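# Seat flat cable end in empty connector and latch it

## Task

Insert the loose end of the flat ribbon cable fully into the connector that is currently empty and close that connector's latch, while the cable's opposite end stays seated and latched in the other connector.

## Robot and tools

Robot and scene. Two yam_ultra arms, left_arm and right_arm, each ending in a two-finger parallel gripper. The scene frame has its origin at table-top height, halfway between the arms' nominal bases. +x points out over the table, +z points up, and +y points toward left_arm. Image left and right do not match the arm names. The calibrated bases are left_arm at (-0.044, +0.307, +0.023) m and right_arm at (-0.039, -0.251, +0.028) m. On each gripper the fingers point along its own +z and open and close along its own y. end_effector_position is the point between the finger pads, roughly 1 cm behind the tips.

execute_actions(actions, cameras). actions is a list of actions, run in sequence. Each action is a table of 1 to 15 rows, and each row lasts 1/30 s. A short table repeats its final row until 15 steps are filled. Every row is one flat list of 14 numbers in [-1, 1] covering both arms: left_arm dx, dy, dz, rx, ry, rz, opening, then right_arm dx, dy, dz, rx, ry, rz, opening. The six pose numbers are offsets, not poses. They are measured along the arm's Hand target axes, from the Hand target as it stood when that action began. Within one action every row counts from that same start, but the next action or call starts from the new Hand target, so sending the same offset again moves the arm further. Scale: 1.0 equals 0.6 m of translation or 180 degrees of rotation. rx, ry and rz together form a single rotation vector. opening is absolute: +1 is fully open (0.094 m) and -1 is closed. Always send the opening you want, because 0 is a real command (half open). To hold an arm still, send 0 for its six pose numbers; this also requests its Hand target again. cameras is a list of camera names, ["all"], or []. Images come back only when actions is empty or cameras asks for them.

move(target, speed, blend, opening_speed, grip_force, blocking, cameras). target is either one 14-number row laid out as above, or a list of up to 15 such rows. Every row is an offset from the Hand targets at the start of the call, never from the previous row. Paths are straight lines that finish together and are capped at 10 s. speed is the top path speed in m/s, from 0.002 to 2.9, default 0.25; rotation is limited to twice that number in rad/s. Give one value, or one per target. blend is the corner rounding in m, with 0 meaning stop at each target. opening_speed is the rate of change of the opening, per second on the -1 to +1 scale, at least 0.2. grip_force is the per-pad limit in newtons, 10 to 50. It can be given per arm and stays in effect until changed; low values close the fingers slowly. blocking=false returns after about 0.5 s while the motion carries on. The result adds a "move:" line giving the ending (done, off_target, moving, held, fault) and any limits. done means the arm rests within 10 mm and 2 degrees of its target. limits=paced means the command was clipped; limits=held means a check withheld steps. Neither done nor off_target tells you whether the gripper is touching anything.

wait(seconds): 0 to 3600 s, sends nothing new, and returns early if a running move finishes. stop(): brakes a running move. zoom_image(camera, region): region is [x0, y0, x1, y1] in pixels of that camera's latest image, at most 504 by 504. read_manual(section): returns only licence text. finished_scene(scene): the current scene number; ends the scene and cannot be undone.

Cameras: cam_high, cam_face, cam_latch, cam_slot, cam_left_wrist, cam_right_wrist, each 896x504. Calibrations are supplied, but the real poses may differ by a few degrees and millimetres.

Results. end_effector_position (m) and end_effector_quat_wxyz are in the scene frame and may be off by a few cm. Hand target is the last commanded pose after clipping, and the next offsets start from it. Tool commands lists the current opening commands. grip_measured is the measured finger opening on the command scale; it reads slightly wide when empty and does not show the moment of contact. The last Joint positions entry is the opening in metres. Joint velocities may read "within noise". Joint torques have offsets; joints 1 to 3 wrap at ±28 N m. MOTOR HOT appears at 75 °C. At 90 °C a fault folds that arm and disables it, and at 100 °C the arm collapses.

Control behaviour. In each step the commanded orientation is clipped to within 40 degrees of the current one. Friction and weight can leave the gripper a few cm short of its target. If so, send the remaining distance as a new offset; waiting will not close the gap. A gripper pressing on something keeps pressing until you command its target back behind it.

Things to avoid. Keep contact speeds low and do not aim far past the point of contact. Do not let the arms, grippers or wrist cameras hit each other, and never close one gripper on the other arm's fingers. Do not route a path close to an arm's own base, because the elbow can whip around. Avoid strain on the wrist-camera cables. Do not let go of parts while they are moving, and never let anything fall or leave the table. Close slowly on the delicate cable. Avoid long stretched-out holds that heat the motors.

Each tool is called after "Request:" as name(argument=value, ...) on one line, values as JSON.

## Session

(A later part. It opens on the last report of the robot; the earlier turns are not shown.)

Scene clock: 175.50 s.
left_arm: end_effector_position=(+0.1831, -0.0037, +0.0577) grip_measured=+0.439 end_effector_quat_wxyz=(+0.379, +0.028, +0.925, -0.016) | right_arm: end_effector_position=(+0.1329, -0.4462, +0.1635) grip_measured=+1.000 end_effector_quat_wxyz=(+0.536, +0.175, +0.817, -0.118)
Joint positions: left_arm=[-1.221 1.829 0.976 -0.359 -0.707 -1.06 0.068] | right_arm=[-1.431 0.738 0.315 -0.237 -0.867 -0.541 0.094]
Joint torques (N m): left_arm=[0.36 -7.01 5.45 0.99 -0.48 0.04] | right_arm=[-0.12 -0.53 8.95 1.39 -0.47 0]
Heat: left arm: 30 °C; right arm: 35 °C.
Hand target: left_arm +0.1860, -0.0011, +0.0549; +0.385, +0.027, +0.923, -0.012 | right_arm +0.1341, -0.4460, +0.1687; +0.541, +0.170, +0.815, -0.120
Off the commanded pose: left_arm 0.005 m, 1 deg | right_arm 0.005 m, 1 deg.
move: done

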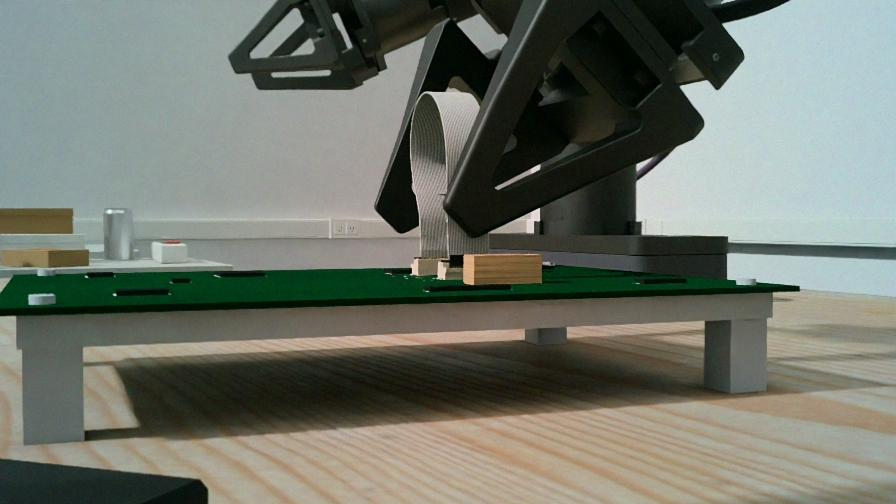

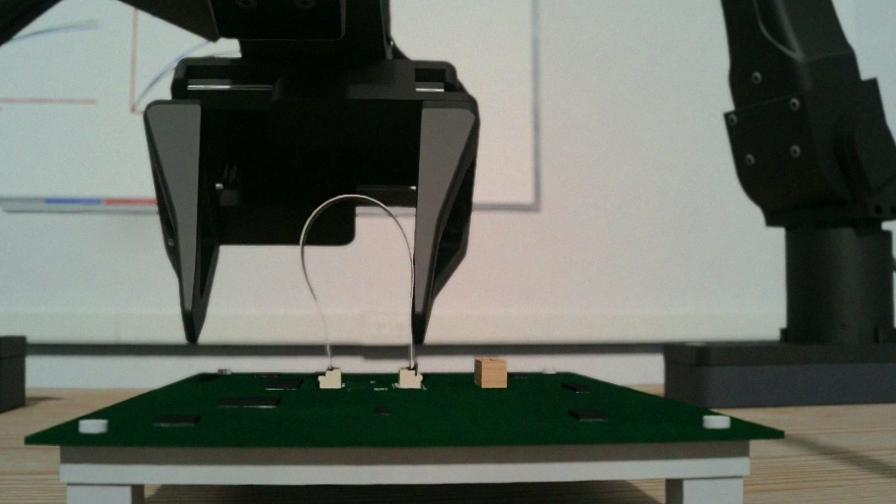

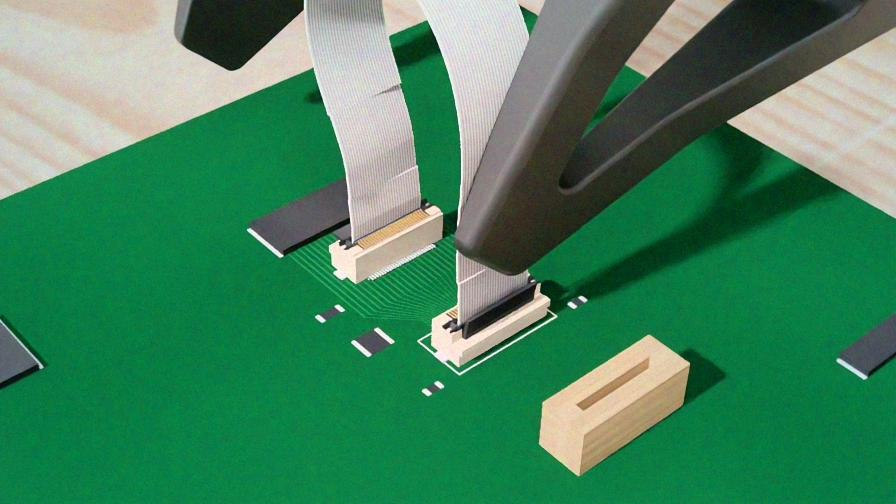

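Request:
move(target=[0.0060,0.0001,0.0082,0,0,0,0.437,0,0,0,0,0,0,1], speed=0.04, cameras=["cam_face","cam_latch","cam_slot"])

Request:
zoom_image(camera="cam_slot", region=[430, 200, 610, 360])

Request:
zoom_image(camera="cam_latch", region=[370, 310, 450, 400])

Request:
zoom_image(camera="cam_face", region=[400, 200, 520, 290])

Scene clock: 177.57 s.
left_arm: end_effector_position=(+0.1839, -0.0046, +0.0531) grip_measured=+0.439 end_effector_quat_wxyz=(+0.380, +0.028, +0.924, -0.018) | right_arm: end_effector_position=(+0.1329, -0.4462, +0.1635) grip_measured=+1.000 end_effector_quat_wxyz=(+0.536, +0.175, +0.817, -0.118)
Joint positions: left_arm=[-1.22 1.841 0.968 -0.332 -0.707 -1.056 0.068] | right_arm=[-1.431 0.738 0.315 -0.237 -0.867 -0.541 0.094]
Joint torques (N m): left_arm=[0.47 -6.83 5.31 1.02 -0.46 0.04] | right_arm=[-0.06 -0.49 8.88 1.37 -0.47 -0.01]
Heat: left arm: 30 °C; right arm: 35 °C.
Hand target: left_arm +0.1870, -0.0011, +0.0489; +0.385, +0.027, +0.923, -0.012 | right_arm +0.1341, -0.4460, +0.1687; +0.541, +0.170, +0.815, -0.120
Off the commanded pose: left_arm 0.006 m, 1 deg | right_arm 0.005 m, 1 deg.
move: done

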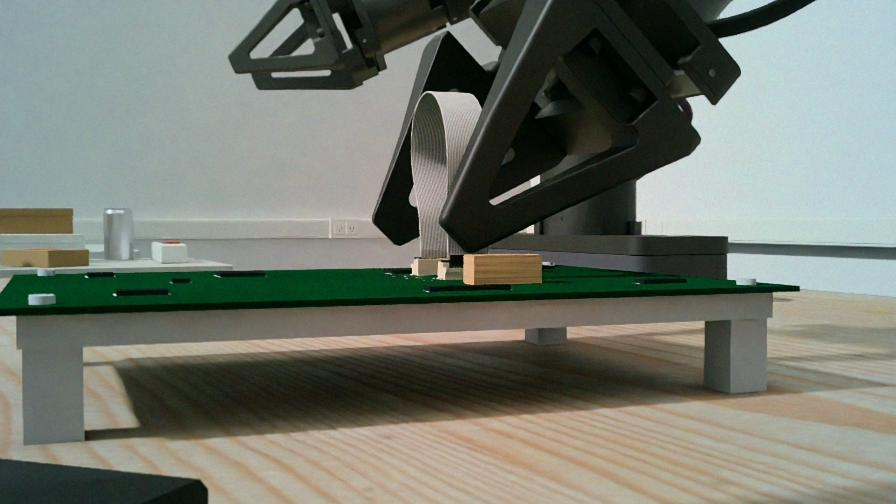

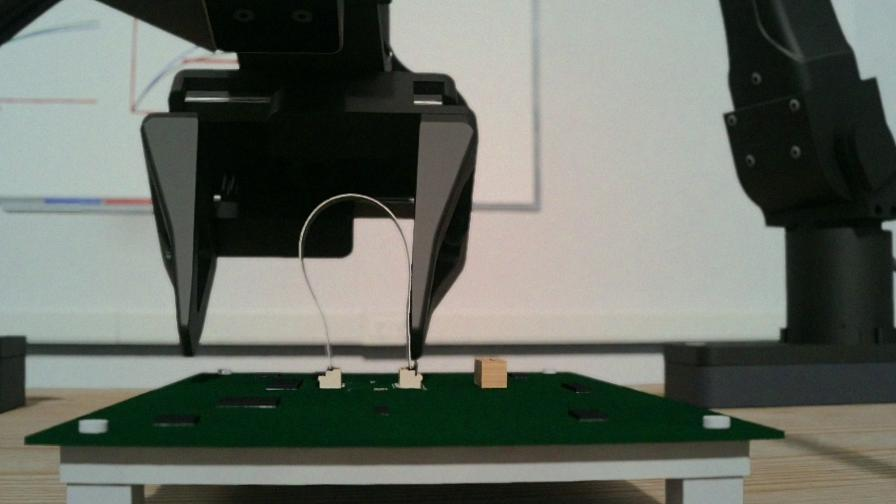

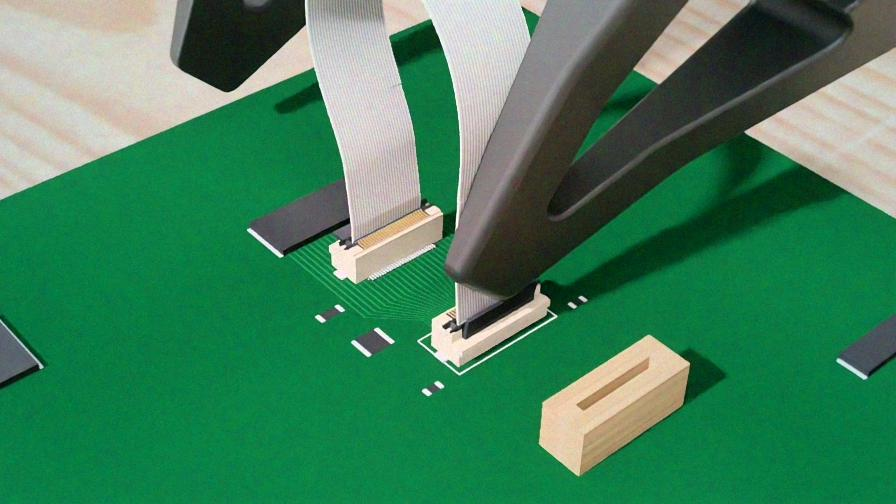

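Scaled by 2.800 from the camera's image (finer frame: 1280x720).

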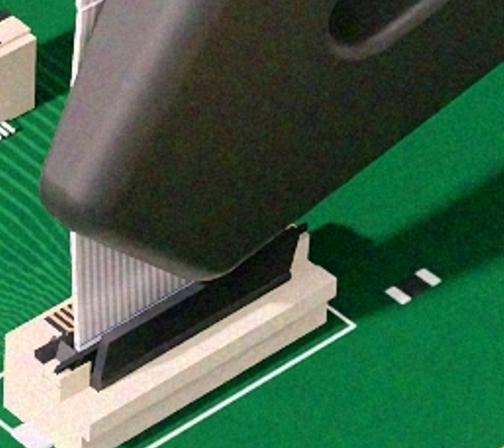

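Scaled by 5.600 from the camera's image (finer frame: 1280x720).

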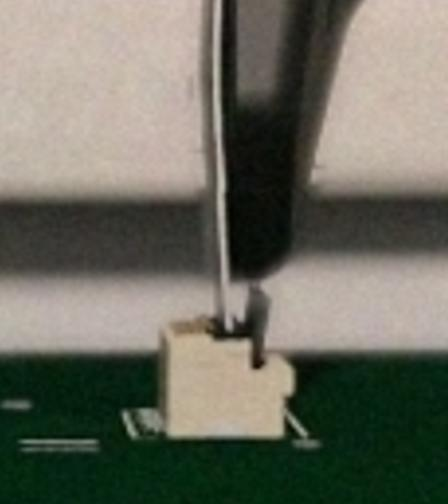

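Scaled by 4.200 from the camera's image (finer frame: 1280x720).

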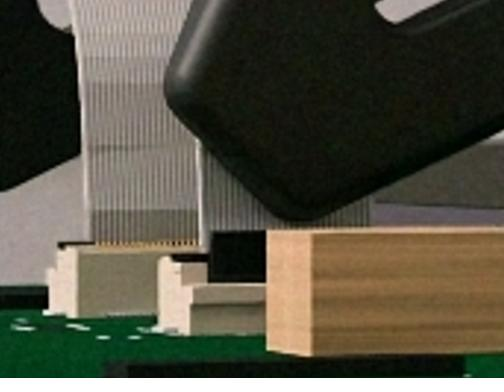

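Request:
move(target=[0.0024,0,0.0024,0,0,0,0.437,0,0,0,0,0,0,1], speed=0.03)

Request:
move(target=[0.0047,0.0001,0.0047,0,0,0,0.61,0,0,0,0,0,0,1], speed=0.008, opening_speed=0.3, cameras=["cam_face","cam_latch","cam_slot"])

Request:
zoom_image(camera="cam_slot", region=[430, 200, 610, 360])

Request:
zoom_image(camera="cam_latch", region=[370, 310, 450, 400])

Request:
zoom_image(camera="cam_face", region=[400, 200, 520, 290])

Scene clock: 179.93 s.
left_arm: end_effector_position=(+0.1840, -0.0048, +0.0532) grip_measured=+0.439 end_effector_quat_wxyz=(+0.380, +0.027, +0.924, -0.018) | right_arm: end_effector_position=(+0.1329, -0.4462, +0.1635) grip_measured=+1.000 end_effector_quat_wxyz=(+0.536, +0.175, +0.817, -0.118)
Joint positions: left_arm=[-1.22 1.841 0.968 -0.332 -0.707 -1.056 0.068] | right_arm=[-1.431 0.738 0.315 -0.237 -0.867 -0.541 0.094]
Joint torques (N m): left_arm=[0.49 -6.46 4.94 1.1 -0.46 0.05] | right_arm=[-0.1 -0.5 8.91 1.39 -0.47 -0.01]
Heat: left arm: 30 °C; right arm: 35 °C.
Hand target: left_arm +0.1870, -0.0011, +0.0468; +0.385, +0.027, +0.923, -0.012 | right_arm +0.1341, -0.4460, +0.1687; +0.541, +0.170, +0.815, -0.120
Off the commanded pose: left_arm 0.008 m, 1 deg | right_arm 0.005 m, 1 deg.
move: done

Scene clock: 180.87 s.
left_arm: end_effector_position=(+0.1853, -0.0066, +0.0519) grip_measured=+0.608 end_effector_quat_wxyz=(+0.384, +0.026, +0.922, -0.022) | right_arm: end_effector_position=(+0.1329, -0.4462, +0.1635) grip_measured=+1.000 end_effector_quat_wxyz=(+0.536, +0.175, +0.817, -0.118)
Joint positions: left_arm=[-1.22 1.847 0.962 -0.306 -0.712 -1.052 0.076] | right_arm=[-1.431 0.738 0.315 -0.237 -0.867 -0.541 0.094]
Joint torques (N m): left_arm=[0.46 -6.32 4.93 1.02 -0.41 0.02] | right_arm=[-0.08 -0.47 8.92 1.38 -0.46 -0.01]
Heat: left arm: 30 °C; right arm: 35 °C.
Hand target: left_arm +0.1870, -0.0009, +0.0428; +0.385, +0.027, +0.923, -0.012 | right_arm +0.1341, -0.4460, +0.1687; +0.541, +0.170, +0.815, -0.120
Off the commanded pose: left_arm 0.011 m, 1 deg | right_arm 0.005 m, 1 deg.
move: off_target (left_arm)

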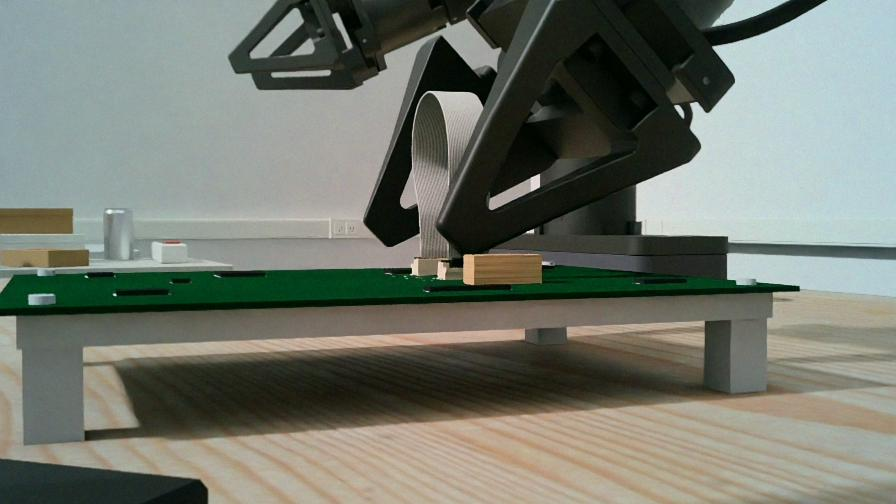

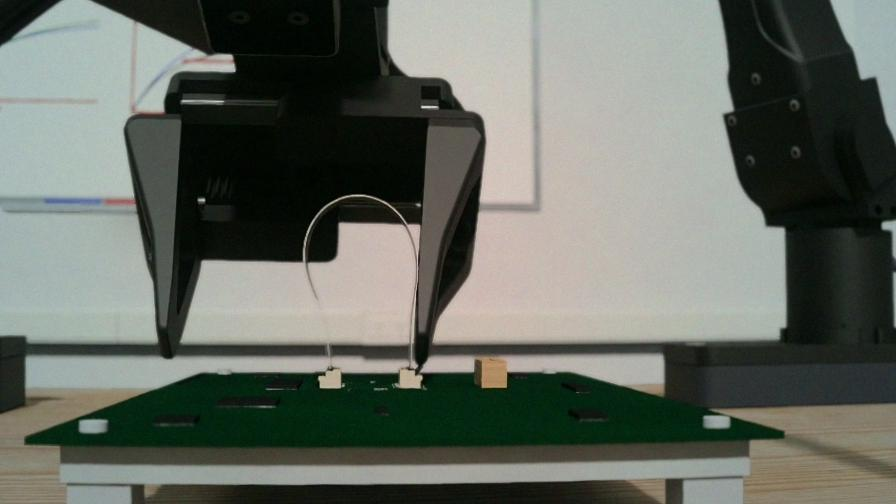

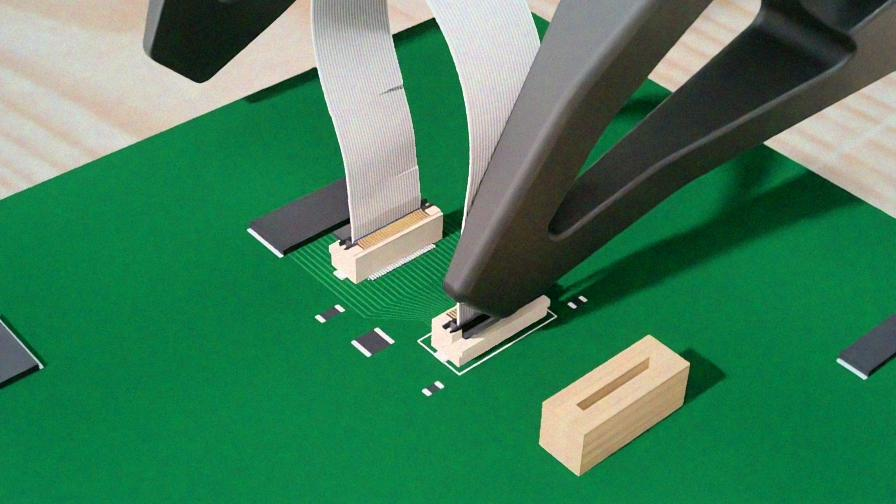

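Scaled by 2.800 from the camera's image (finer frame: 1280x720).

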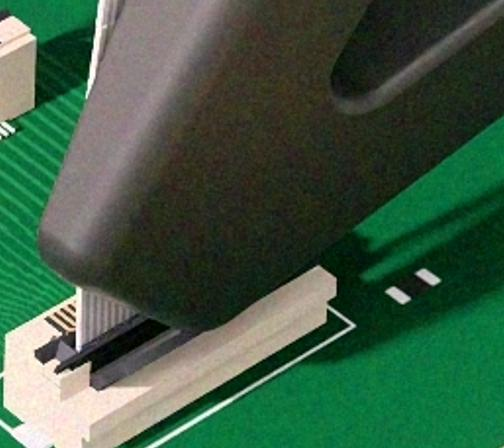

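Scaled by 5.600 from the camera's image (finer frame: 1280x720).

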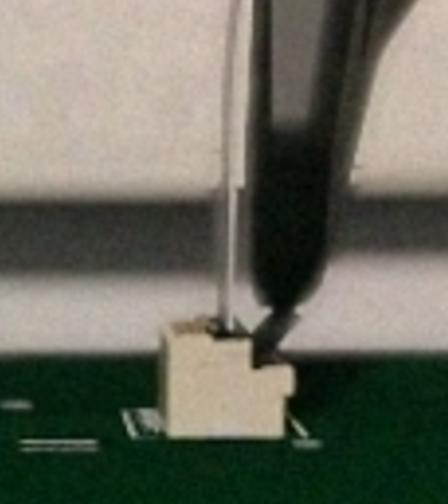

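Scaled by 4.200 from the camera's image (finer frame: 1280x720).

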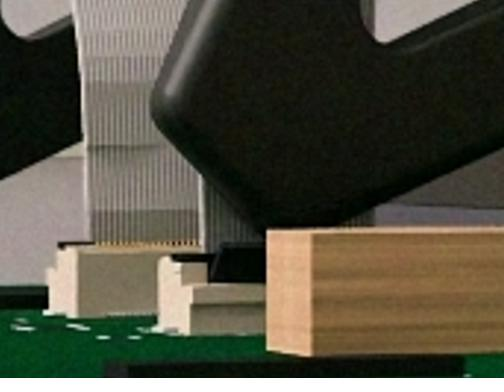

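Request:
move(target=[0.0041,0.0001,0.0041,0,0,0,0.66,0,0,0,0,0,0,1], speed=0.01, opening_speed=0.2, cameras=["cam_face","cam_latch","cam_slot"])

Request:
zoom_image(camera="cam_slot", region=[430, 200, 610, 360])

Request:
zoom_image(camera="cam_latch", region=[370, 310, 450, 400])

Request:
zoom_image(camera="cam_face", region=[400, 200, 520, 290])

Scene clock: 182.43 s.
left_arm: end_effector_position=(+0.1859, -0.0067, +0.0496) grip_measured=+0.658 end_effector_quat_wxyz=(+0.386, +0.026, +0.922, -0.022) | right_arm: end_effector_position=(+0.1329, -0.4462, +0.1635) grip_measured=+1.000 end_effector_quat_wxyz=(+0.536, +0.175, +0.817, -0.118)
Joint positions: left_arm=[-1.22 1.855 0.958 -0.294 -0.716 -1.051 0.078] | right_arm=[-1.431 0.738 0.315 -0.237 -0.867 -0.541 0.094]
Joint torques (N m): left_arm=[0.43 -6.15 4.71 1.05 -0.37 -0.01] | right_arm=[-0.09 -0.49 8.88 1.37 -0.46 -0.01]
Heat: left arm: 30 °C; right arm: 35 °C.
Hand target: left_arm +0.1870, -0.0010, +0.0394; +0.385, +0.027, +0.923, -0.012 | right_arm +0.1341, -0.4460, +0.1687; +0.541, +0.170, +0.815, -0.120
Off the commanded pose: left_arm 0.012 m, 1 deg | right_arm 0.005 m, 1 deg.
move: off_target (left_arm)

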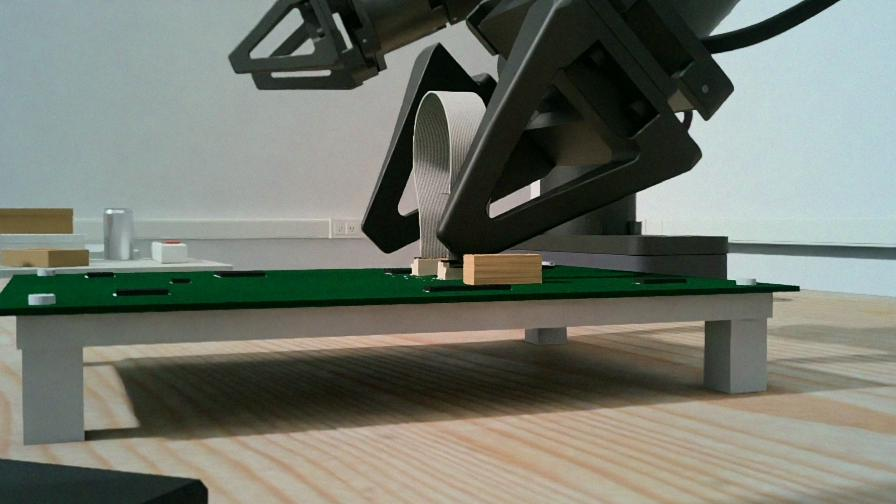

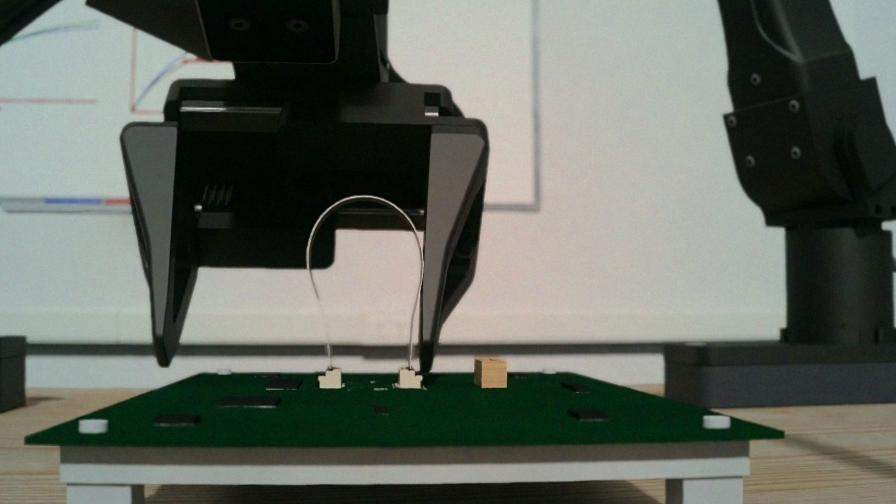

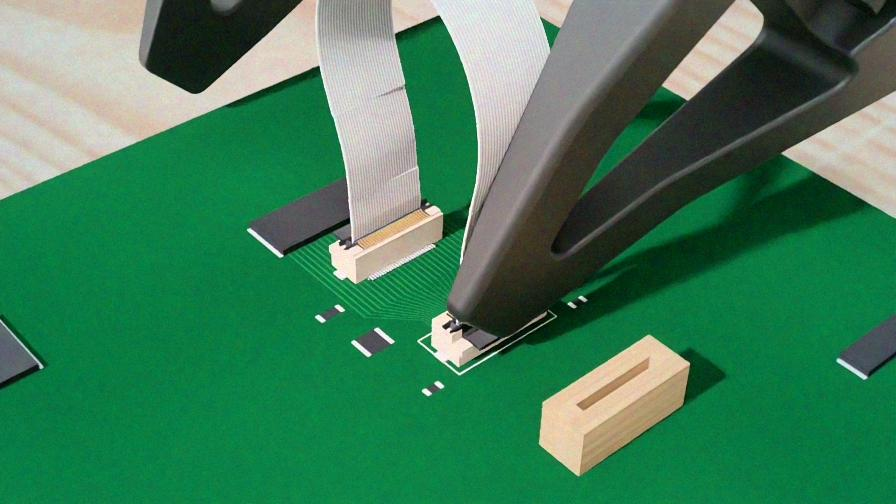

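Scaled by 2.800 from the camera's image (finer frame: 1280x720).

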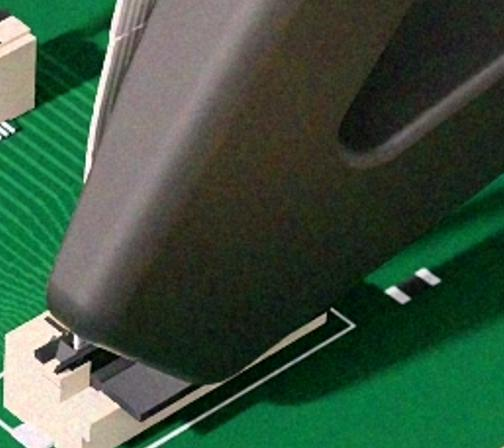

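Scaled by 5.600 from the camera's image (finer frame: 1280x720).

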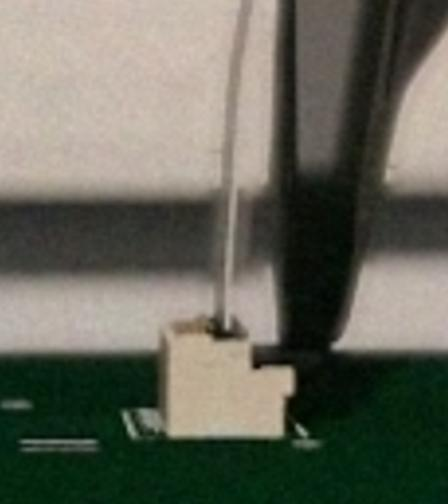

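Scaled by 4.200 from the camera's image (finer frame: 1280x720).

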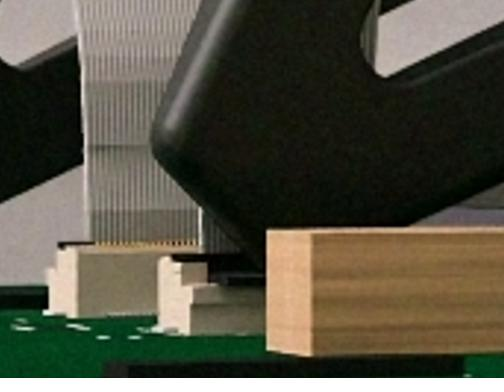

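Request:
move(target=[0.0036,0.0001,0.0036,0,0,0,0.66,0,0,0,0,0,0,1], speed=0.02)

Scene clock: 183.30 s.
left_arm: end_effector_position=(+0.1869, -0.0069, +0.0494) grip_measured=+0.658 end_effector_quat_wxyz=(+0.389, +0.026, +0.920, -0.021) | right_arm: end_effector_position=(+0.1329, -0.4462, +0.1635) grip_measured=+1.000 end_effector_quat_wxyz=(+0.536, +0.175, +0.817, -0.118)
Joint positions: left_arm=[-1.22 1.859 0.958 -0.287 -0.722 -1.05 0.078] | right_arm=[-1.431 0.738 0.315 -0.237 -0.867 -0.541 0.094]
Joint torques (N m): left_arm=[0.47 -6.01 4.16 1.09 -0.32 -0.01] | right_arm=[-0.1 -0.46 8.92 1.37 -0.46 0]
Heat: left arm: 30 °C; right arm: 35 °C.
Hand target: left_arm +0.1870, -0.0009, +0.0363; +0.385, +0.027, +0.923, -0.012 | right_arm +0.1341, -0.4460, +0.1687; +0.541, +0.170, +0.815, -0.120
Off the commanded pose: left_arm 0.014 m, 1 deg | right_arm 0.005 m, 1 deg.
move: off_target (left_arm)

Request:
move(target=[-0.036,-0.0034,-0.106,0,0,0,0.66,0,0,0,0,0,0,1], speed=0.12, cameras=["cam_face","cam_latch","cam_slot"])

Request:
zoom_image(camera="cam_slot", region=[310, 170, 570, 390])

Request:
zoom_image(camera="cam_latch", region=[310, 340, 440, 400])

Request:
zoom_image(camera="cam_slot", region=[420, 260, 560, 380])

Scene clock: 186.20 s.
left_arm: end_effector_position=(+0.1528, +0.0085, +0.0752) grip_measured=+0.658 end_effector_quat_wxyz=(+0.367, +0.041, +0.929, +0.010) | right_arm: end_effector_position=(+0.1329, -0.4462, +0.1635) grip_measured=+1.000 end_effector_quat_wxyz=(+0.536, +0.175, +0.817, -0.118)
Joint positions: left_arm=[-1.3 1.766 1.005 -0.579 -0.722 -1.158 0.078] | right_arm=[-1.431 0.738 0.315 -0.237 -0.867 -0.541 0.094]
Joint torques (N m): left_arm=[-0.36 -9.48 9.76 0.48 -0.62 -0.09] | right_arm=[-0.09 -0.5 8.91 1.38 -0.47 -0.01]
Heat: left arm: 30 °C; right arm: 35 °C.
Hand target: left_arm +0.1570, -0.0011, +0.0964; +0.385, +0.027, +0.923, -0.012 | right_arm +0.1341, -0.4460, +0.1687; +0.541, +0.170, +0.815, -0.120
Off the commanded pose: left_arm 0.024 m, 4 deg | right_arm 0.005 m, 1 deg.
move: off_target (left_arm)

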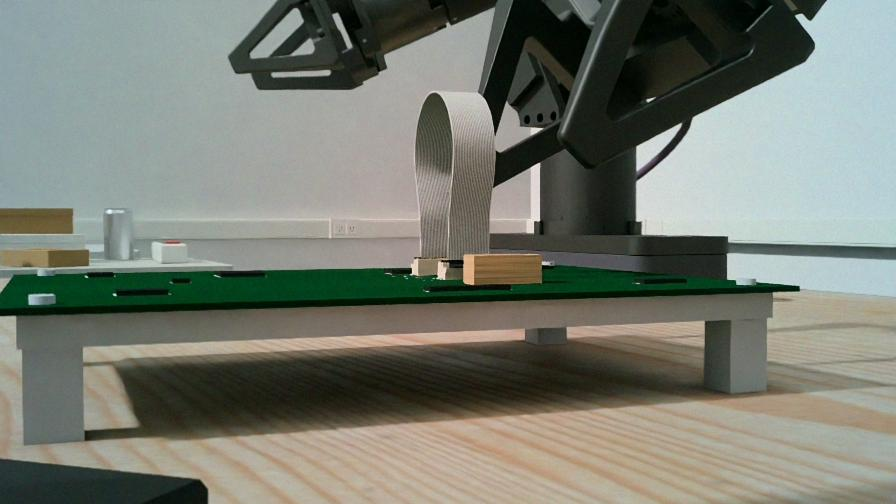

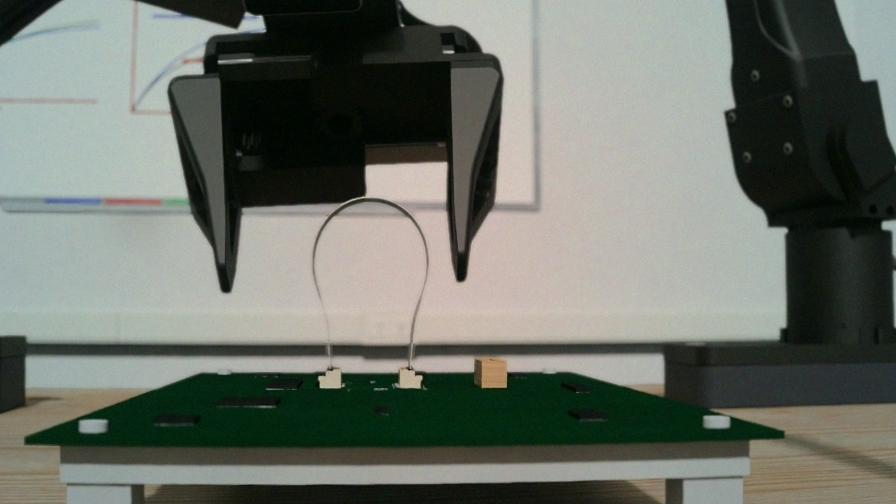

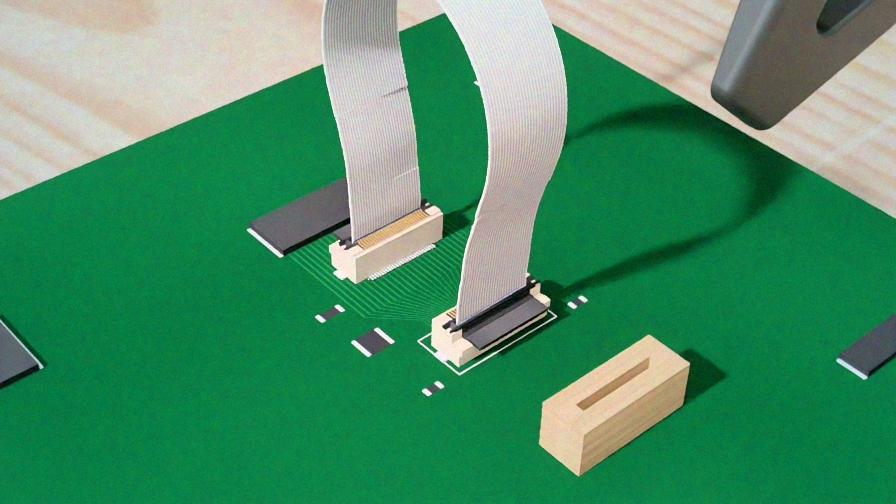

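Scaled by 1.938 from the camera's image (finer frame: 1280x720).

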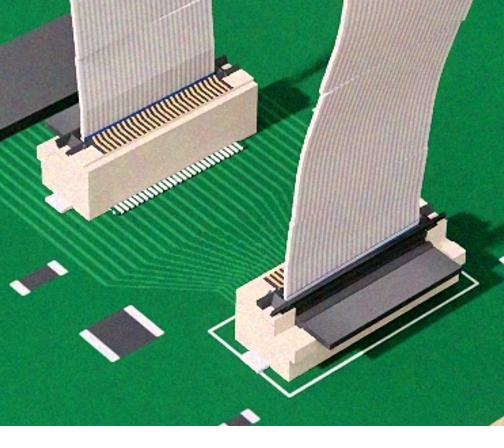

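Scaled by 3.877 from the camera's image (finer frame: 1280x720).

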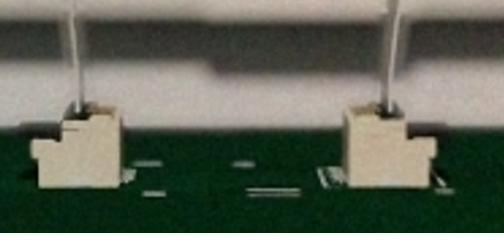

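Scaled by 3.600 from the camera's image (finer frame: 1280x720).

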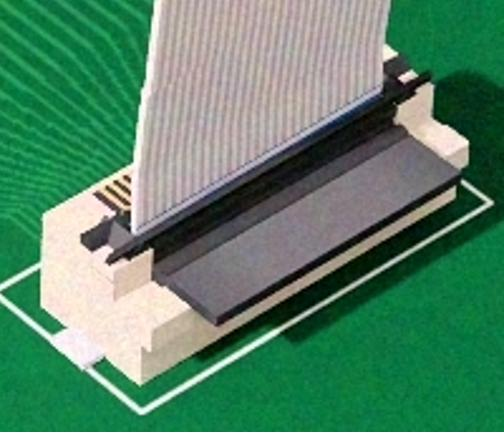

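Request:
zoom_image(camera="cam_slot", region=[450, 270, 540, 340])

Request:
zoom_image(camera="cam_slot", region=[340, 190, 430, 260])

Request:
zoom_image(camera="cam_face", region=[400, 220, 500, 290])

Scaled by 5.600 from the camera's image (finer frame: 1280x720).

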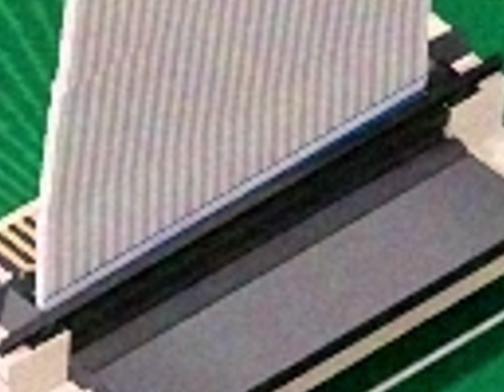

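Scaled by 5.600 from the camera's image (finer frame: 1280x720).

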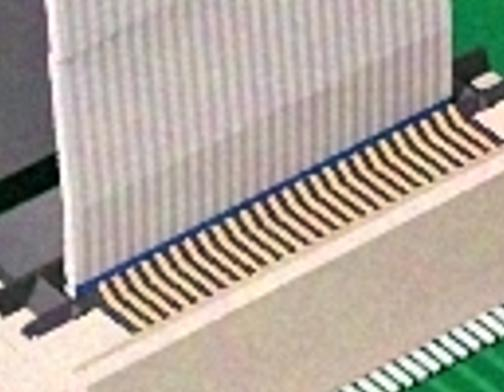

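Scaled by 5.040 from the camera's image (finer frame: 1280x720).

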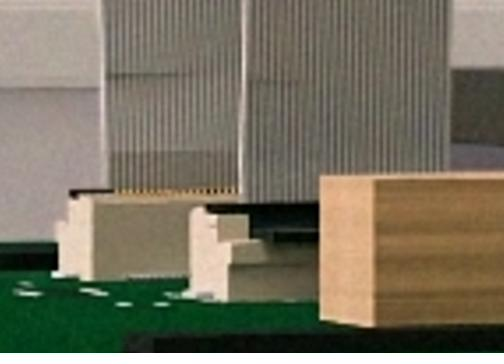

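Request:
finished_scene(scene=1)

The scene is finished: the task was done.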